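## Task

Take the white radish and the tomato out of the pan and get each one completely into the bag, between its two layers. At the end every other item, including the white ball, must still be in the pan; the filled part of the bag must rest on the table; at most one corner of the bag may lie on an arm's base; no part of the bag may be inside the pan or stick out more than a finger's width beyond the table edge.

## Robot and tools

Robot: two arms, left_arm and right_arm, each with six joints plus a two-finger gripper. Joint order for each arm, used in every command row and every per-joint list in results: waist, shoulder, elbow, wrist pitch, wrist yaw, wrist roll. Stated ranges (rad): waist -2.618 to 3.054, shoulder 0.000 to 3.142, elbow 0.000 to 3.142, wrist pitch -1.571 to 1.571, wrist yaw -1.571 to 1.571, wrist roll -2.094 to 2.094; the real ends may differ by up to 0.059 rad either way.

Frames: the scene frame has its origin at table-top height midway between the nominal bases, +z up, +x out over the table, left_arm on +y (arm names do not match image sides). Calibrated bases: left_arm at (-0.019, +0.343, +0.033) m, quat_wxyz (+1.000, 0, 0, -0.008); right_arm at (-0.046, -0.254, +0.023) m, quat_wxyz (+1.000, 0, 0, +0.016). Each arm's end_effector_position (m) and end_effector_quat_wxyz, and wrist-camera poses, are in that arm's own base frame; fixed cameras and the table use the scene frame. Printed hand positions may be a few cm off, more when stretched out. The gripper's fingers point along its +z and open along its y; the reported point sits between the pads about 1 cm behind the tips.

Command row: 14 numbers, each in [-1, 1], always all 14 even if one arm is idle: left_arm's 6 joint values then its opening, then right_arm's 6 joint values then its opening. Joint values are offsets, not poses: they are scaled (1.0 = 2.224 rad for waist, shoulder, elbow; 8.485 rad for the three wrist joints) and added to the Joint targets as they stood when the action (or move) began, not to the previous row. Repeating an offset moves further. Opening is absolute: +1 fully open, -1 closed; between those the fingers go to where grip_measured reads that value. Sending 0 for an opening is a real command, so resend the current value to keep a gripper as it is.

execute_actions(actions, cameras): actions is a list of actions; each action is a list of up to 15 rows, one per 1/30 s step, the last row held to fill 15 steps. An action is rejected for both arms if it would push a joint more than 0.059 rad outward past its range end; a malformed action or a failing first action voids the whole call. Joints sent past their real end stop there, and the result may say "joint sent to its limit". An empty actions list returns images from all cameras plus the scene number and task. cameras: list of names, ["all"], or []; an unknown name voids the call.

move(target, speed, blend, opening_speed, grip_force, blocking, cameras): target is one 14-number row or a list of up to 15 rows, every row an offset from the same starting Joint targets. Joints move together along paths, so the hand traces a curve; nothing avoids obstacles or the other arm. speed: rad/s for the joint with farthest to go, 0.01 to 12.57, default 0.5, one value or one per target. blend: rad, corner rounding for lists, default 0 (stop at each). opening_speed: rate of the opening command per second on the -1..+1 scale, at least 0.2; use it to close gently on fragile items. grip_force: newtons per pad, 10 to 50, one value or one per arm, stays until changed; lower forces close slowly. blocking=false returns after about 0.5 s while motion continues. The result adds a "move:" line: done, off_target (resting more than 0.035 rad from target), moving, held, fault, plus limits=held if steps were withheld. Neither done nor off_target tells you about contact.

wait(seconds 0 to 10, cameras): lets time pass holding commands; returns early if a running move ends. stop(cameras): brakes a running move. zoom_image(camera, region [x0,y0,x1,y1] pixels, at most 504x504) enlarges part of the newest image from cam_head_left, cam_head_right, cam_high, cam_low, cam_left_wrist or cam_right_wrist (all 896x504). finished_scene(scene 1 or 2) ends the scene irreversibly; later calls go to the next scene.

Results: Joint positions and Joint velocities per arm (rad, rad/s, then finger-pad gap in m; 0.094 open). Joint targets are the base for your next offsets. Tool commands show current opening commands. grip_measured uses the opening scale; empty it reads slightly wide, on a hard part it reads slightly under its width. Joint torques follow joint order, include gravity, and joints 1-3 wrap at ±28 N m. "joint command not followed" means the clearance check altered targets. MOTOR HOT appears at 75 °C; at 90 °C the arm folds and idles; at 100 °C it collapses. Holding loads, stretched poses, and pushing into things heat motors.

Limits in motion: each joint target may lead its measured angle by at most 0.339 rad (big joints) or 2.2 rad (wrist); targets placing the gripper over 200 mm from its current spot are scaled back. Friction and weight can leave joints short; small turns may not happen. To stop pushing against something, command targets back past the measured positions.

Avoid: dropping things or releasing moving items, anything leaving the table, fast impacts, hard hits on fixed or heavy objects (fails the scene), any contact or squeeze between the two arms, closing one gripper on the other's fingers, and arm stops. Objects may be nudged occasionally by outside pushes. Move smoothly and efficiently.

Each tool is called after "Call:" in YAML: its name, and indented under it one key for each argument.

## Session

Call:
execute_actions:
  actions: []

Scene clock: 0.00 s.
left_arm: end_effector_position=(+0.3974, +0.0047, +0.0922) grip_measured=+1.000 end_effector_quat_wxyz=(+0.578, -0.041, +0.815, -0.009) | right_arm: end_effector_position=(+0.3882, -0.0036, +0.0938) grip_measured=+1.000 end_effector_quat_wxyz=(+0.584, +0.004, +0.812, -0.010)
Joint positions: left_arm=[-0.004 1.548 0.371 0.839 -0.036 -0.079 0.094] | right_arm=[0 1.515 0.33 0.862 0.022 -0.005 0.094]
Joint velocities: within noise
Joint torques (N m): no reading
Heat: left arm: 25 °C; right arm: 28 °C.
Joint targets: left_arm=[-0.004 1.545 0.375 0.833 -0.036 -0.079] | right_arm=[0.000 1.507 0.340 0.875 0.022 -0.005]
Tool commands: left_gripper/opening=+1.0 right_gripper/opening=+1.0

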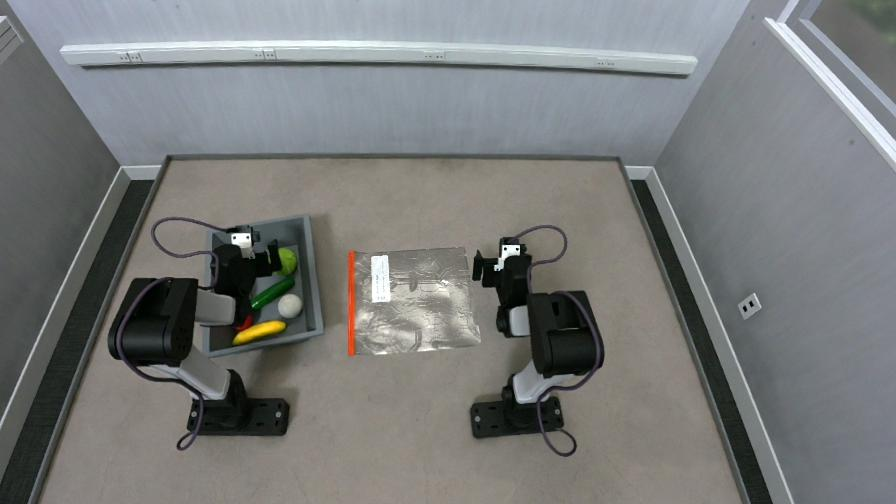

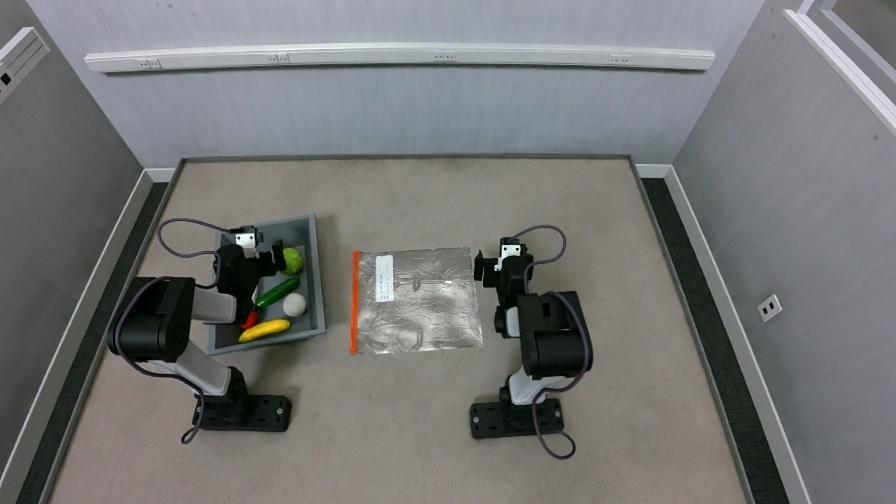

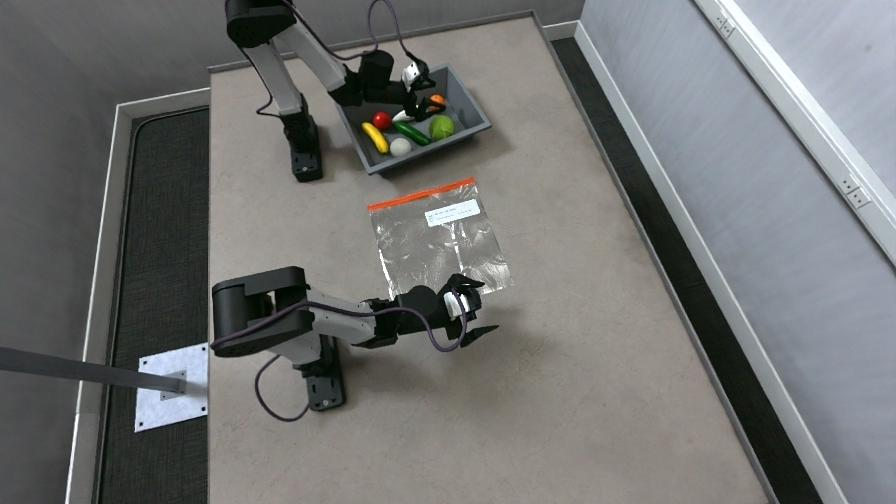

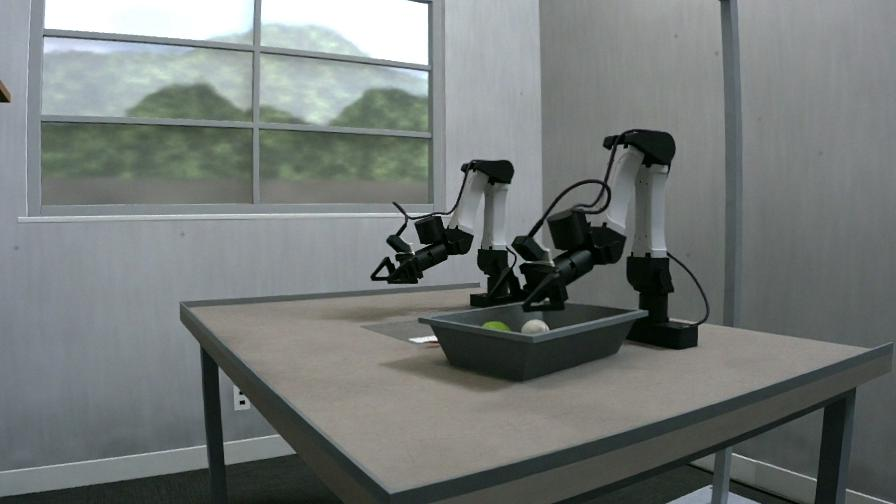

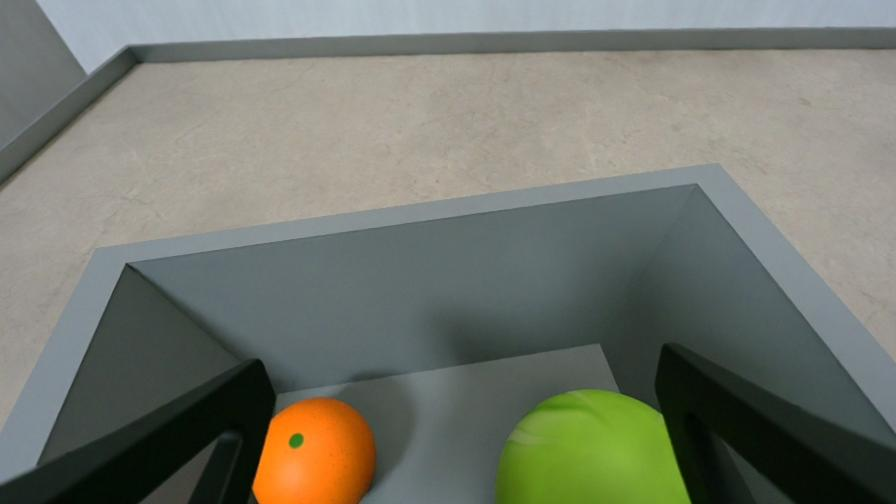

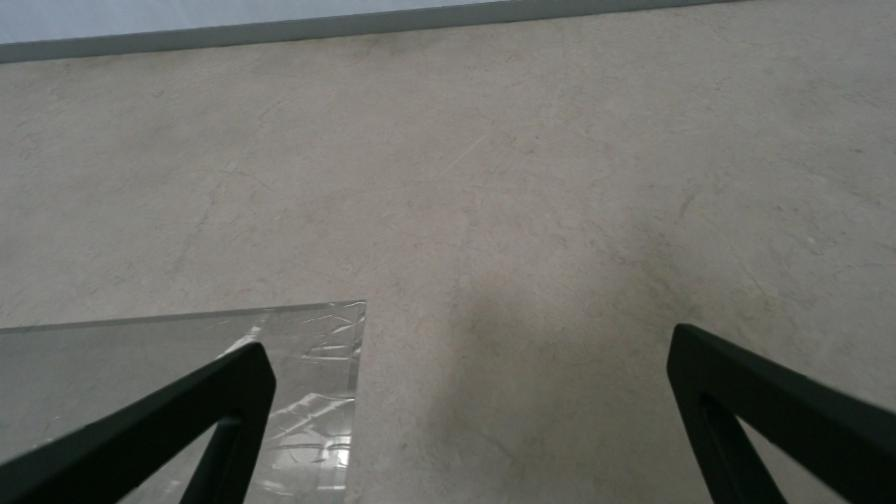

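Call:
zoom_image:
  camera: "cam_head_left"
  region: [180, 200, 500, 380]

Call:
zoom_image:
  camera: "cam_high"
  region: [300, 30, 560, 310]

Call:
zoom_image:
  camera: "cam_low"
  region: [320, 260, 700, 400]

Scaled by 1.575 from the camera's 896x504 image, which has a finer 1280x720 frame.

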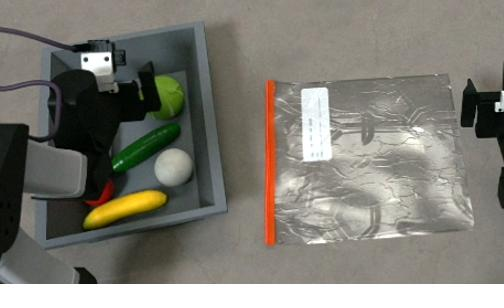

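Scaled by 1.800 from the camera's 896x504 image, which has a finer 1280x720 frame.

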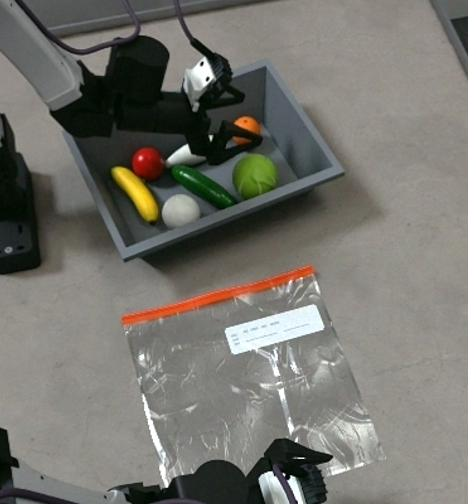

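Scaled by 1.326 from the camera's 896x504 image, which has a finer 1280x720 frame.

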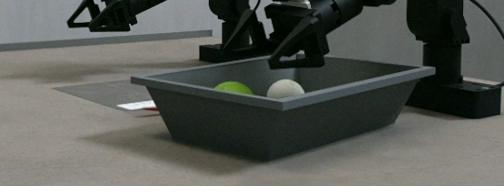

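Call:
move:
  target:
    - [0,-0.139,0.453,-0.2336,0.0042,0.0093,1,0,-0.122,0.469,-0.2385,-0.0026,0.0006,1]
    - [-0.27,-0.139,0.453,-0.2336,0.0042,0.0093,1,0.18,-0.122,0.469,-0.2385,-0.0026,0.0006,1]
  speed: 1.2
  blend: [0.2,0]
  cameras: ["all"]

Scene clock: 6.07 s.
left_arm: end_effector_position=(+0.2507, -0.1691, +0.2414) grip_measured=+1.000 end_effector_quat_wxyz=(+0.263, +0.277, +0.921, -0.078) | right_arm: end_effector_position=(+0.2767, +0.1145, +0.2350) grip_measured=+1.000 end_effector_quat_wxyz=(+0.256, -0.191, +0.946, +0.048)
Joint positions: left_arm=[-0.599 1.245 1.363 -1.134 -0.01 -0.012 0.094] | right_arm=[0.395 1.253 1.357 -1.149 0.005 -0.005 0.094]
Joint torques (N m): left_arm=[-0.2 -4.42 9.5 1.44 0.09 0.05] | right_arm=[0.59 -5.2 9.07 1.2 -0.07 0.1]
Heat: left arm: 27 °C; right arm: 28 °C.
Joint targets: left_arm=[-0.604 1.236 1.383 -1.149 -0.001 0.000] | right_arm=[0.401 1.235 1.384 -1.148 0.000 0.000]
move: done

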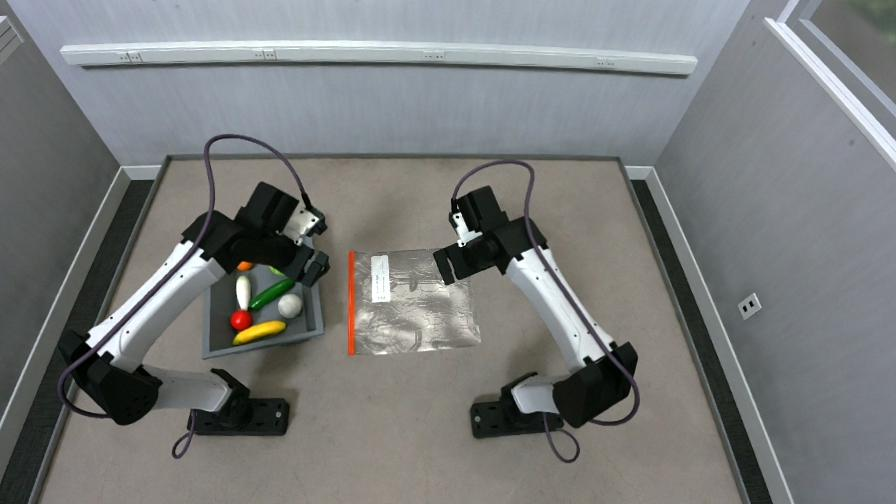

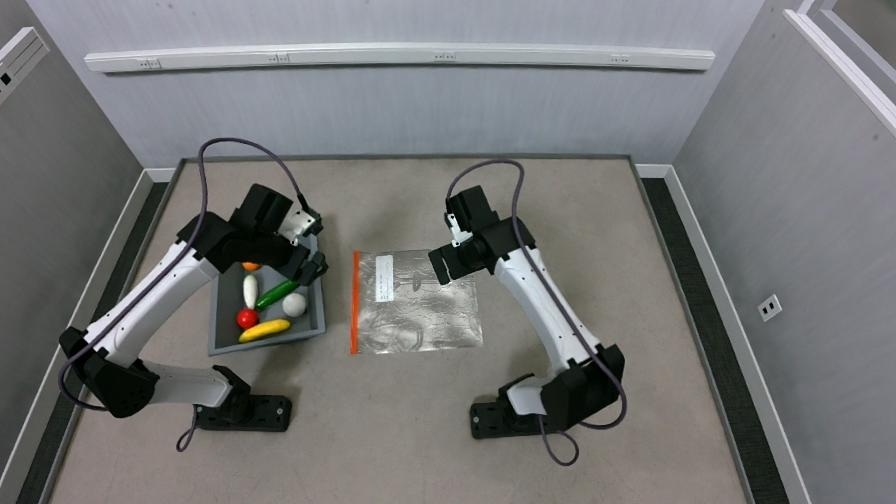

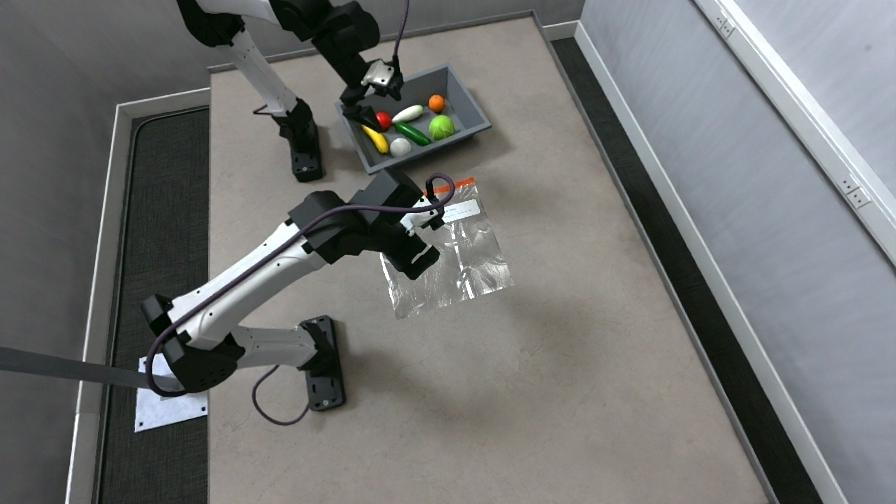

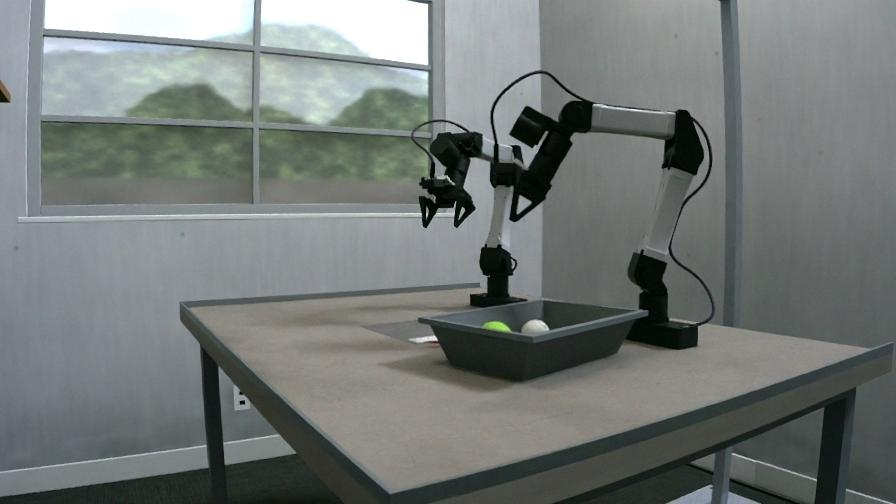

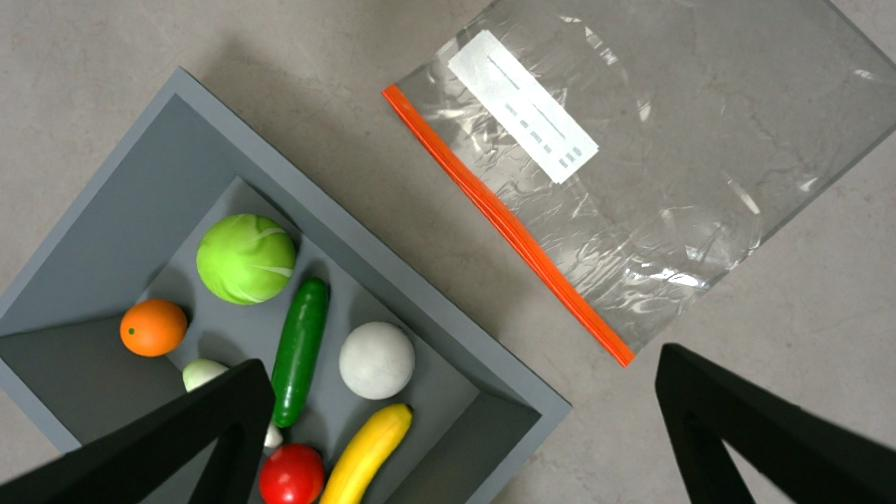

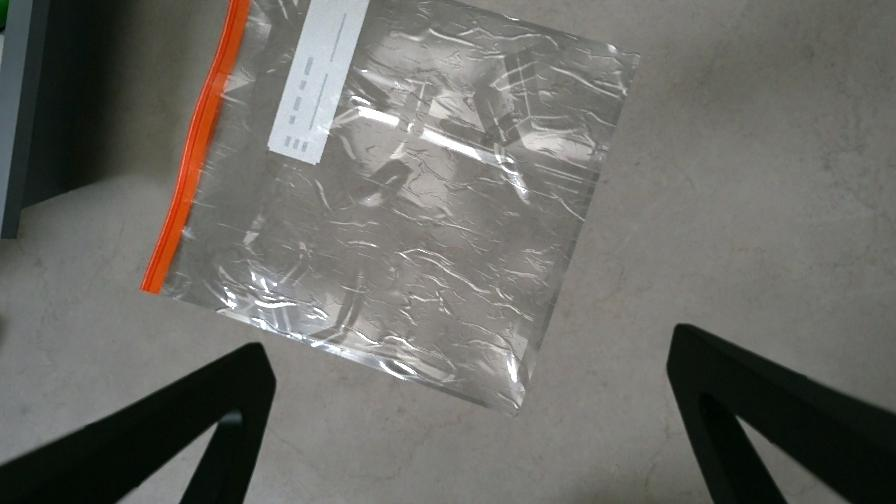

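Call:
zoom_image:
  camera: "cam_right_wrist"
  region: [120, 0, 380, 310]

Call:
zoom_image:
  camera: "cam_left_wrist"
  region: [370, 70, 650, 380]

Scaled by 1.626 from the camera's 896x504 image, which has a finer 1280x720 frame.

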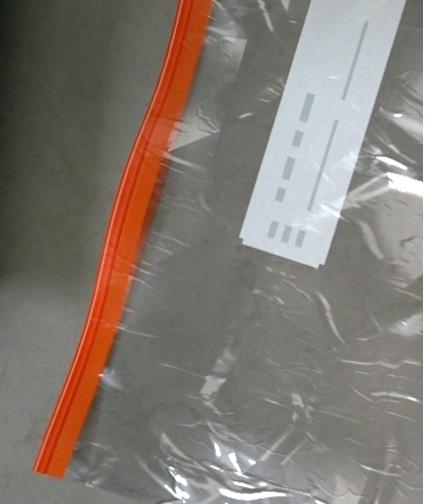

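Scaled by 1.626 from the camera's 896x504 image, which has a finer 1280x720 frame.

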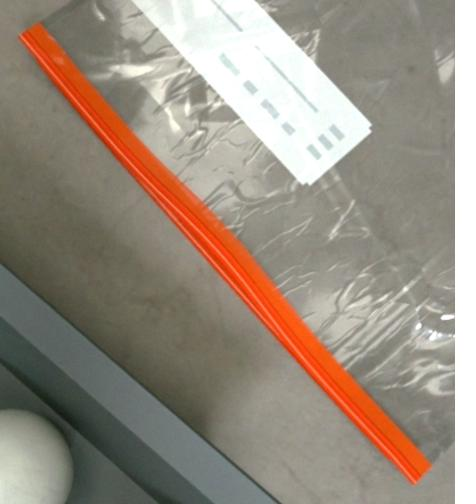

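Call:
move:
  target:
    - [0.3,0,0,0,0,0,1,0,0,0,0,0,0,-0.1]
    - [0.3,0,0,0,0,0,1,0.2284,0.4879,0.3498,-0.0312,0,0.0966,-0.1]
  speed: 1.2
  blend: [0.2,0]
  cameras: ["cam_head_left","cam_high","cam_right_wrist","cam_left_wrist","cam_low"]

Scene clock: 11.83 s.
left_arm: end_effector_position=(+0.3018, +0.0182, +0.2414) grip_measured=+1.000 end_effector_quat_wxyz=(+0.274, -0.033, +0.961, +0.009) | right_arm: end_effector_position=(+0.2730, +0.3537, +0.0738) grip_measured=-0.099 end_effector_quat_wxyz=(-0.005, -0.051, +0.999, -0.007)
Joint positions: left_arm=[0.057 1.245 1.363 -1.134 -0.005 -0.01 0.094] | right_arm=[0.914 2.318 2.136 -1.406 0.002 0.812 0.042]
Joint torques (N m): left_arm=[0.64 -4.42 9.52 1.45 0.05 0.05] | right_arm=[-0.43 -11.64 8.42 0.09 0 0.13]
Heat: left arm: 28 °C; right arm: 29 °C.
Joint targets: left_arm=[0.063 1.236 1.383 -1.149 -0.001 0.000] | right_arm=[0.909 2.321 2.162 -1.413 0.000 0.820]
move: done; blend cut to 0 rad at target 1
Images, in order (width x height): cam_head_left 896x504, cam_high 896x504, cam_low 896x504, cam_left_wrist 896x504, cam_right_wrist 896x504.

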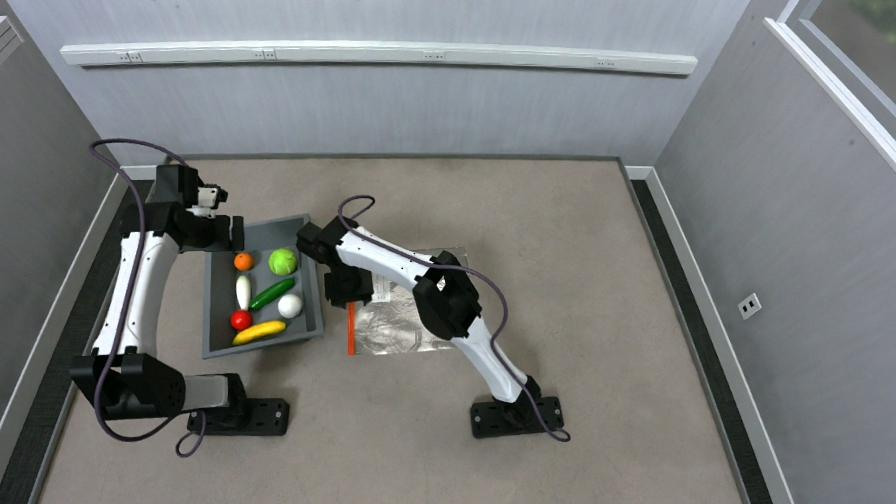

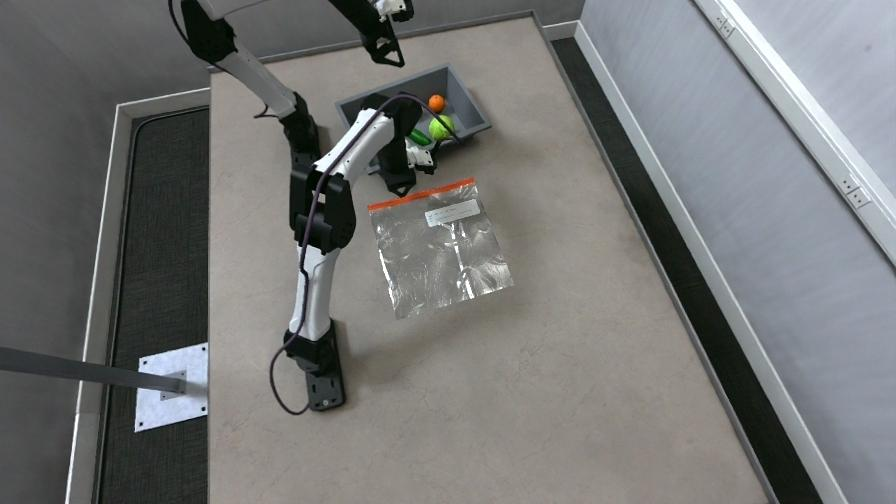

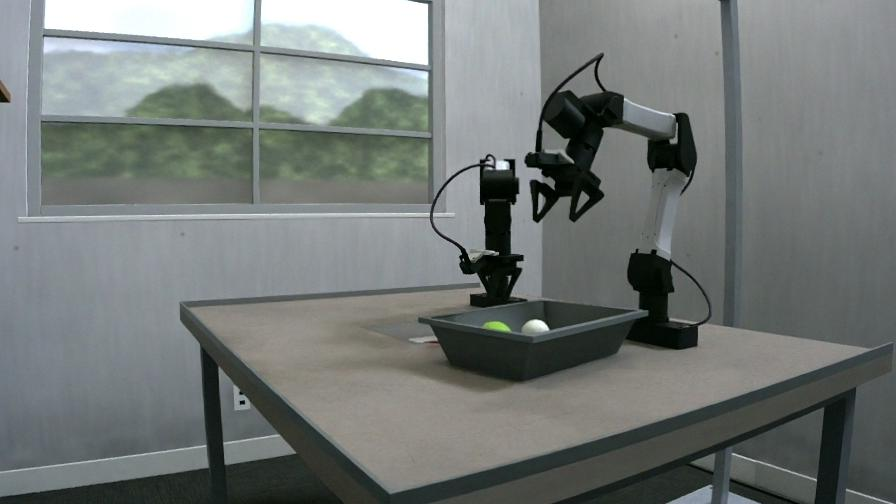

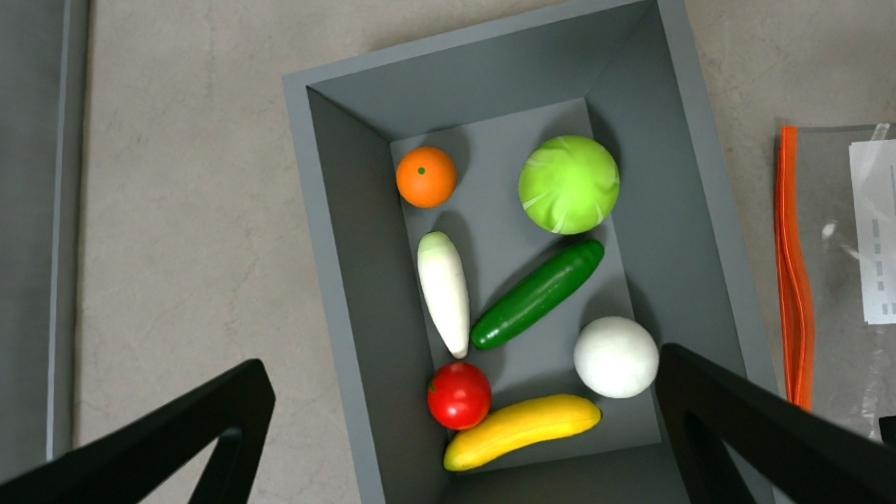

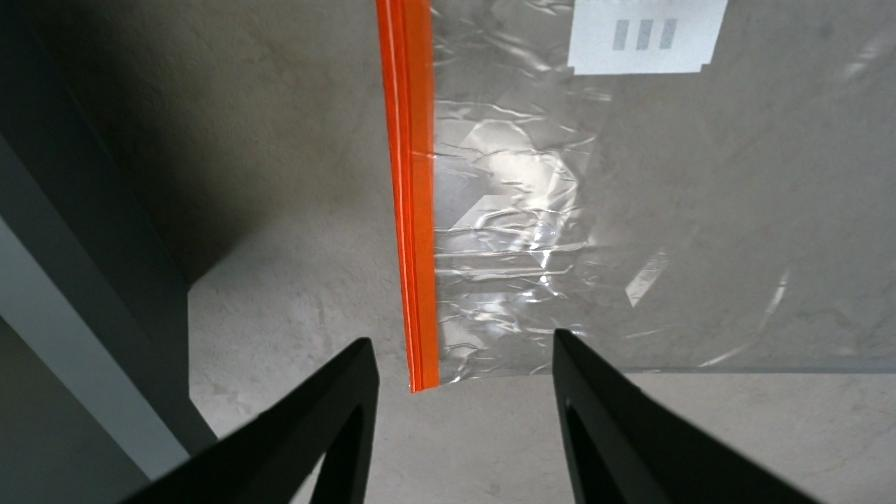

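Call:
zoom_image:
  camera: "cam_right_wrist"
  region: [340, 0, 580, 400]

Call:
zoom_image:
  camera: "cam_left_wrist"
  region: [740, 110, 896, 430]

Scaled by 1.260 from the camera's 896x504 image, which has a finer 1280x720 frame.

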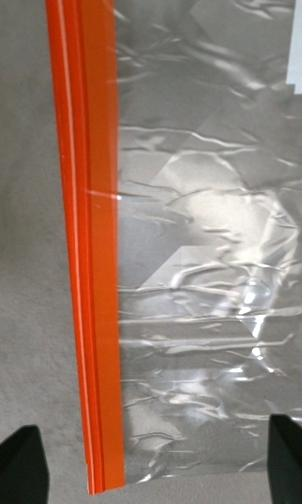

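Scaled by 1.575 from the camera's 896x504 image, which has a finer 1280x720 frame.

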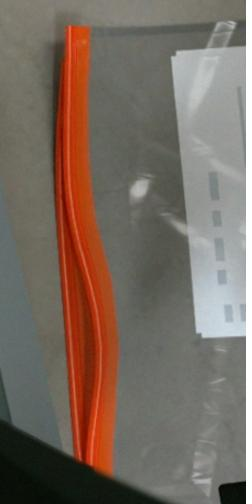

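Call:
move:
  target: [0,0,0,0,0,0,1,0.00701,0.0254,-0.06605,0.02409,0,0.0018,-0.1]
  speed: 0.3
  cameras: ["cam_right_wrist","cam_left_wrist","cam_low"]

Call:
zoom_image:
  camera: "cam_right_wrist"
  region: [300, 100, 620, 400]

Scene clock: 16.13 s.
left_arm: end_effector_position=(+0.3018, +0.0182, +0.2414) grip_measured=+1.000 end_effector_quat_wxyz=(+0.274, -0.033, +0.961, +0.009) | right_arm: end_effector_position=(+0.2794, +0.3655, +0.0243) grip_measured=-0.099 end_effector_quat_wxyz=(+0.002, -0.045, +0.999, +0.001)
Joint positions: left_arm=[0.057 1.245 1.363 -1.134 -0.005 -0.01 0.094] | right_arm=[0.919 2.363 2.017 -1.22 0.002 0.828 0.042]
Joint torques (N m): left_arm=[0.61 -4.46 9.5 1.44 0.05 0.05] | right_arm=[0.59 -10.95 5.76 0.38 0 0.13]
Heat: left arm: 29 °C; right arm: 30 °C.
Joint targets: left_arm=[0.063 1.236 1.383 -1.149 -0.001 0.000] | right_arm=[0.925 2.377 2.015 -1.209 0.000 0.835]
move: done
Images, in order (width x height): cam_low 896x504, cam_left_wrist 896x504, cam_right_wrist 896x504.

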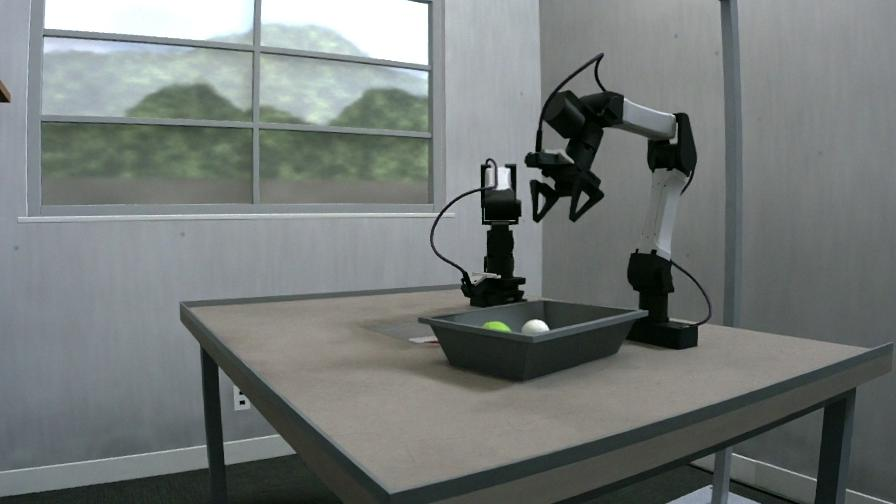

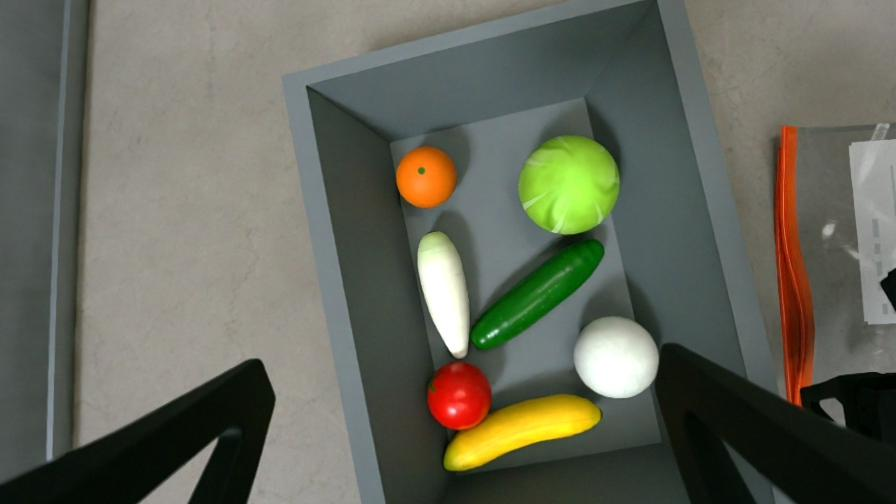

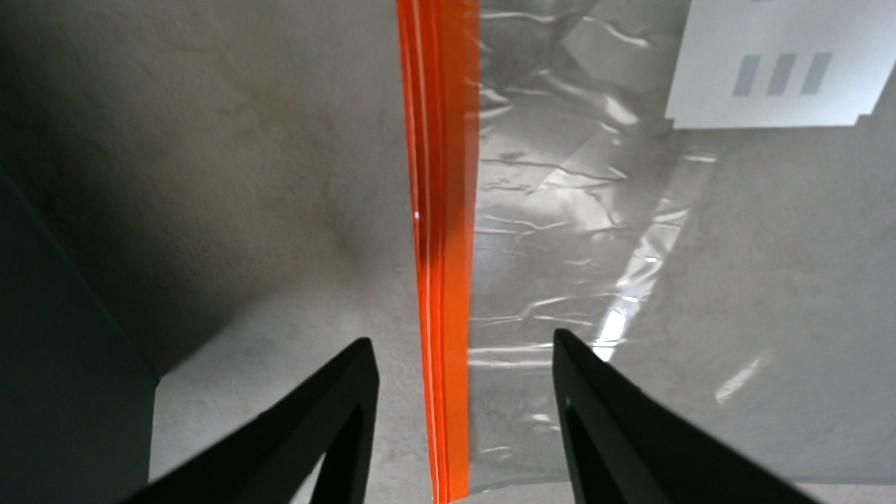

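Scaled by 1.575 from the camera's 896x504 image, which has a finer 1280x720 frame.

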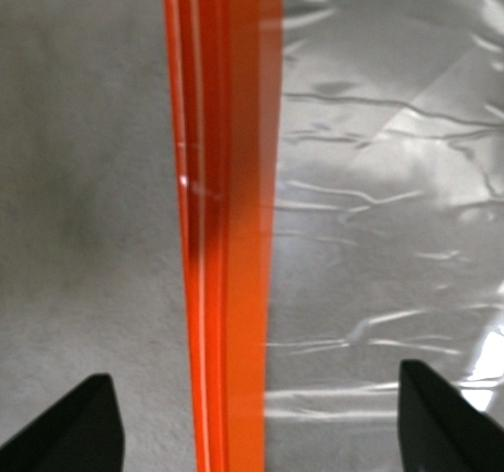

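Call:
move:
  target: [0,0,0,0,0,0,1,0,0.00953,-0.0322,0.01096,0,0,-0.1]
  speed: 0.15
  cameras: ["cam_right_wrist","cam_left_wrist","cam_low"]

Call:
zoom_image:
  camera: "cam_right_wrist"
  region: [300, 100, 620, 400]

Call:
zoom_image:
  camera: "cam_left_wrist"
  region: [740, 260, 896, 430]

Call:
zoom_image:
  camera: "cam_low"
  region: [380, 240, 560, 360]

Scene clock: 18.00 s.
left_arm: end_effector_position=(+0.3018, +0.0182, +0.2414) grip_measured=+1.000 end_effector_quat_wxyz=(+0.274, -0.033, +0.961, +0.009) | right_arm: end_effector_position=(+0.2800, +0.3663, -0.0015) grip_measured=-0.099 end_effector_quat_wxyz=(+0.004, -0.045, +0.999, +0.003)
Joint positions: left_arm=[0.057 1.245 1.363 -1.134 -0.005 -0.01 0.094] | right_arm=[0.919 2.382 1.947 -1.127 0.002 0.828 0.042]
Joint torques (N m): left_arm=[0.59 -4.44 9.48 1.45 0.04 0.05] | right_arm=[0.59 -10.76 5.59 0.35 0 0.13]
Heat: left arm: 29 °C; right arm: 31 °C.
Joint targets: left_arm=[0.063 1.236 1.383 -1.149 -0.001 0.000] | right_arm=[0.925 2.398 1.943 -1.116 0.000 0.835]
move: done
Images, in order (width x height): cam_low 896x504, cam_left_wrist 896x504, cam_right_wrist 896x504.

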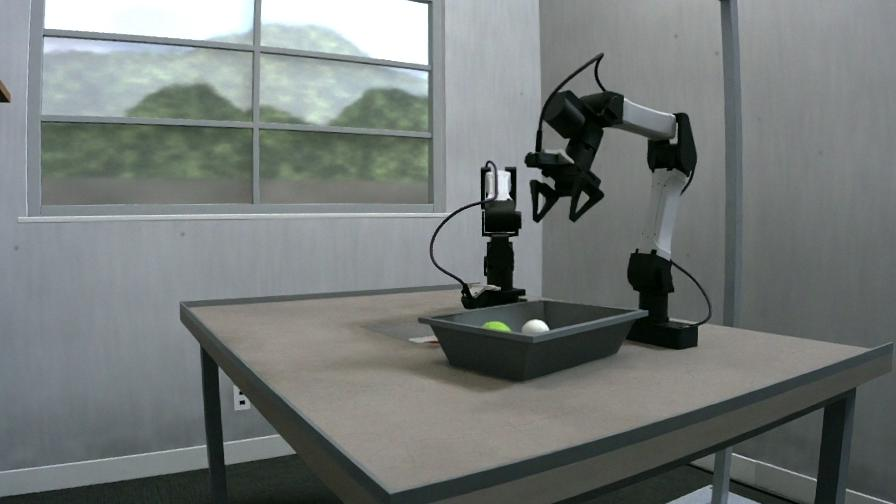

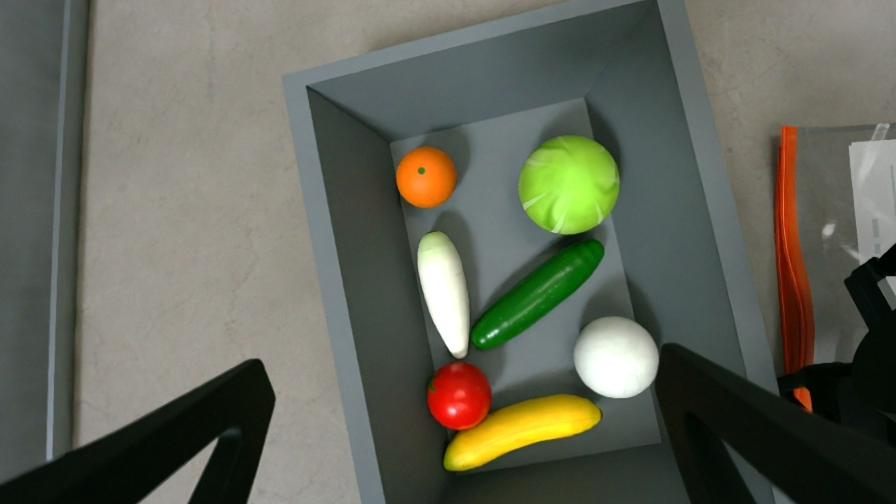

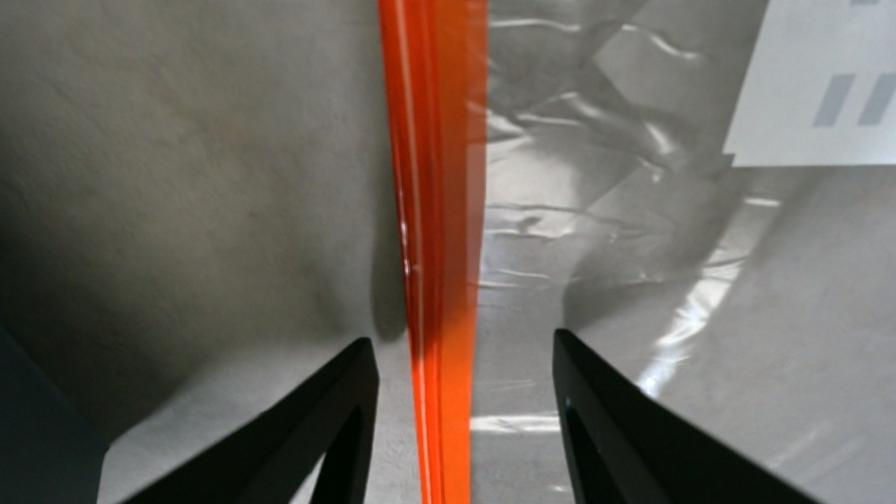

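Scaled by 1.575 from the camera's 896x504 image, which has a finer 1280x720 frame.

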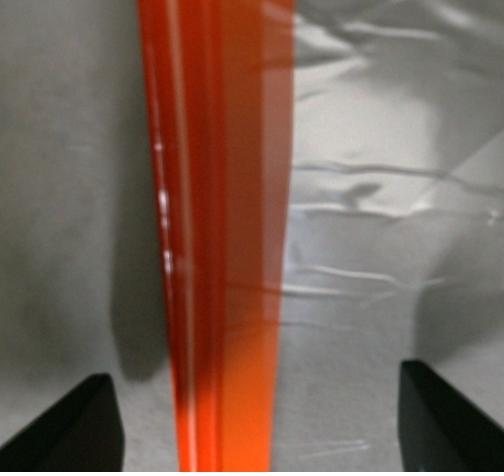

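Scaled by 2.965 from the camera's 896x504 image, which has a finer 1280x720 frame.

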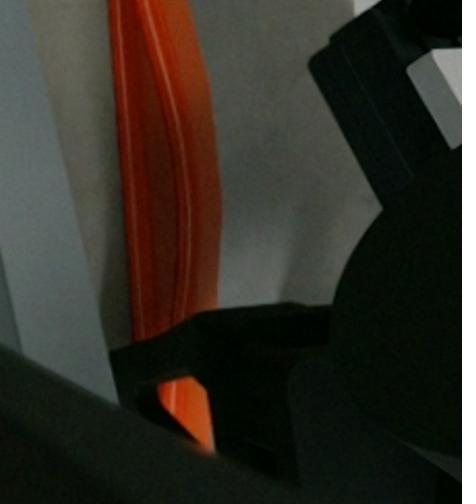

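Scaled by 2.800 from the camera's 896x504 image, which has a finer 1280x720 frame.

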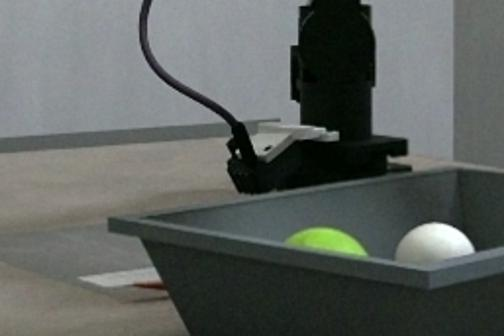

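Call:
move:
  target: [0,0,0,0,0,0,1,0,0.0021,-0.0072,0.0024,0,0,-0.1]
  speed: 0.1
  cameras: ["cam_right_wrist"]

Call:
zoom_image:
  camera: "cam_right_wrist"
  region: [300, 200, 620, 400]

Scene clock: 19.13 s.
left_arm: end_effector_position=(+0.3018, +0.0182, +0.2414) grip_measured=+1.000 end_effector_quat_wxyz=(+0.274, -0.033, +0.961, +0.009) | right_arm: end_effector_position=(+0.2804, +0.3667, -0.0052) grip_measured=-0.099 end_effector_quat_wxyz=(+0.005, -0.045, +0.999, +0.005)
Joint positions: left_arm=[0.057 1.245 1.363 -1.134 -0.005 -0.01 0.094] | right_arm=[0.919 2.382 1.932 -1.106 0.002 0.828 0.042]
Joint torques (N m): left_arm=[0.61 -4.42 9.54 1.44 0.04 0.05] | right_arm=[0.61 -10.33 5.49 0.32 -0.01 0.13]
Heat: left arm: 30 °C; right arm: 31 °C.
Joint targets: left_arm=[0.063 1.236 1.383 -1.149 -0.001 0.000] | right_arm=[0.925 2.403 1.927 -1.095 0.000 0.835]
move: done
Images, in order (width x height): cam_right_wrist 896x504.

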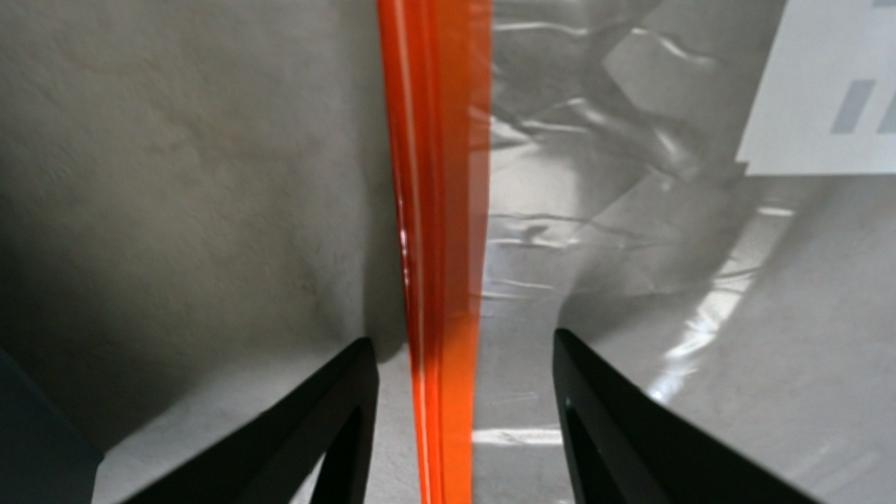

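Scaled by 1.575 from the camera's 896x504 image, which has a finer 1280x720 frame.

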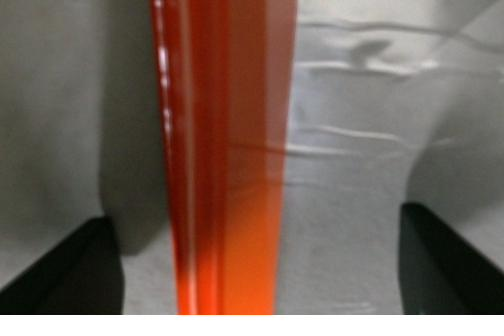

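Call:
move:
  target: [0,0,0,0,0,0,1,0,0,0,0,0,0,-0.97]
  opening_speed: 0.4
  grip_force: [50,25]
  cameras: ["cam_right_wrist","cam_left_wrist"]

Call:
zoom_image:
  camera: "cam_right_wrist"
  region: [300, 200, 620, 400]

Scene clock: 22.13 s.
left_arm: end_effector_position=(+0.3018, +0.0182, +0.2414) grip_measured=+1.000 end_effector_quat_wxyz=(+0.274, -0.033, +0.961, +0.009) | right_arm: end_effector_position=(+0.2806, +0.3670, -0.0052) grip_measured=-0.968 end_effector_quat_wxyz=(+0.006, -0.045, +0.999, +0.005)
Joint positions: left_arm=[0.057 1.245 1.363 -1.134 -0.005 -0.01 0.094] | right_arm=[0.919 2.382 1.932 -1.105 0.002 0.828 0.001]
Joint torques (N m): left_arm=[0.62 -4.44 9.46 1.44 0.05 0.05] | right_arm=[0.32 -10.33 5.48 0.38 0 0.13]
Heat: left arm: 30 °C; right arm: 32 °C.
Joint targets: left_arm=[0.063 1.236 1.383 -1.149 -0.001 0.000] | right_arm=[0.925 2.403 1.927 -1.095 0.000 0.835]
grip_force (N): 50, 25
move: done
Images, in order (width x height): cam_left_wrist 896x504, cam_right_wrist 896x504.

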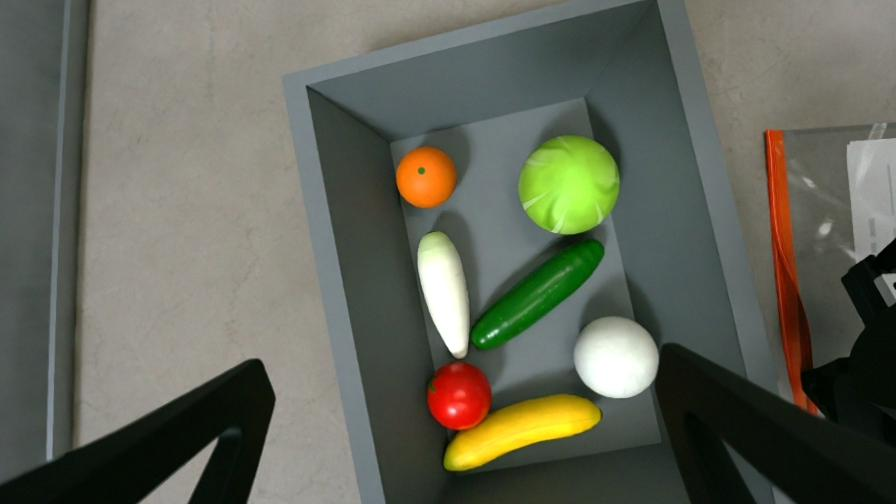

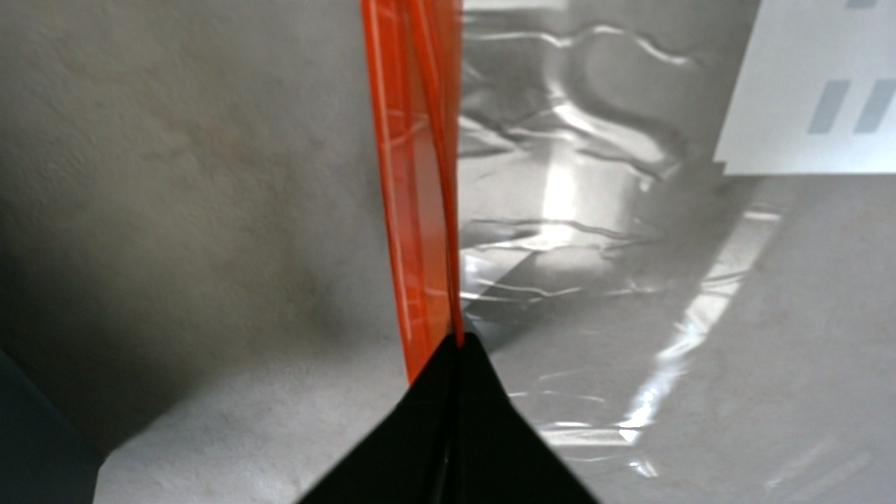

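Scaled by 1.575 from the camera's 896x504 image, which has a finer 1280x720 frame.

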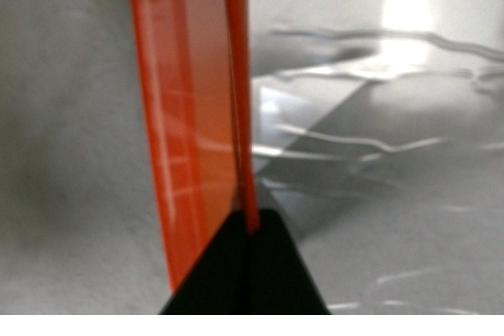

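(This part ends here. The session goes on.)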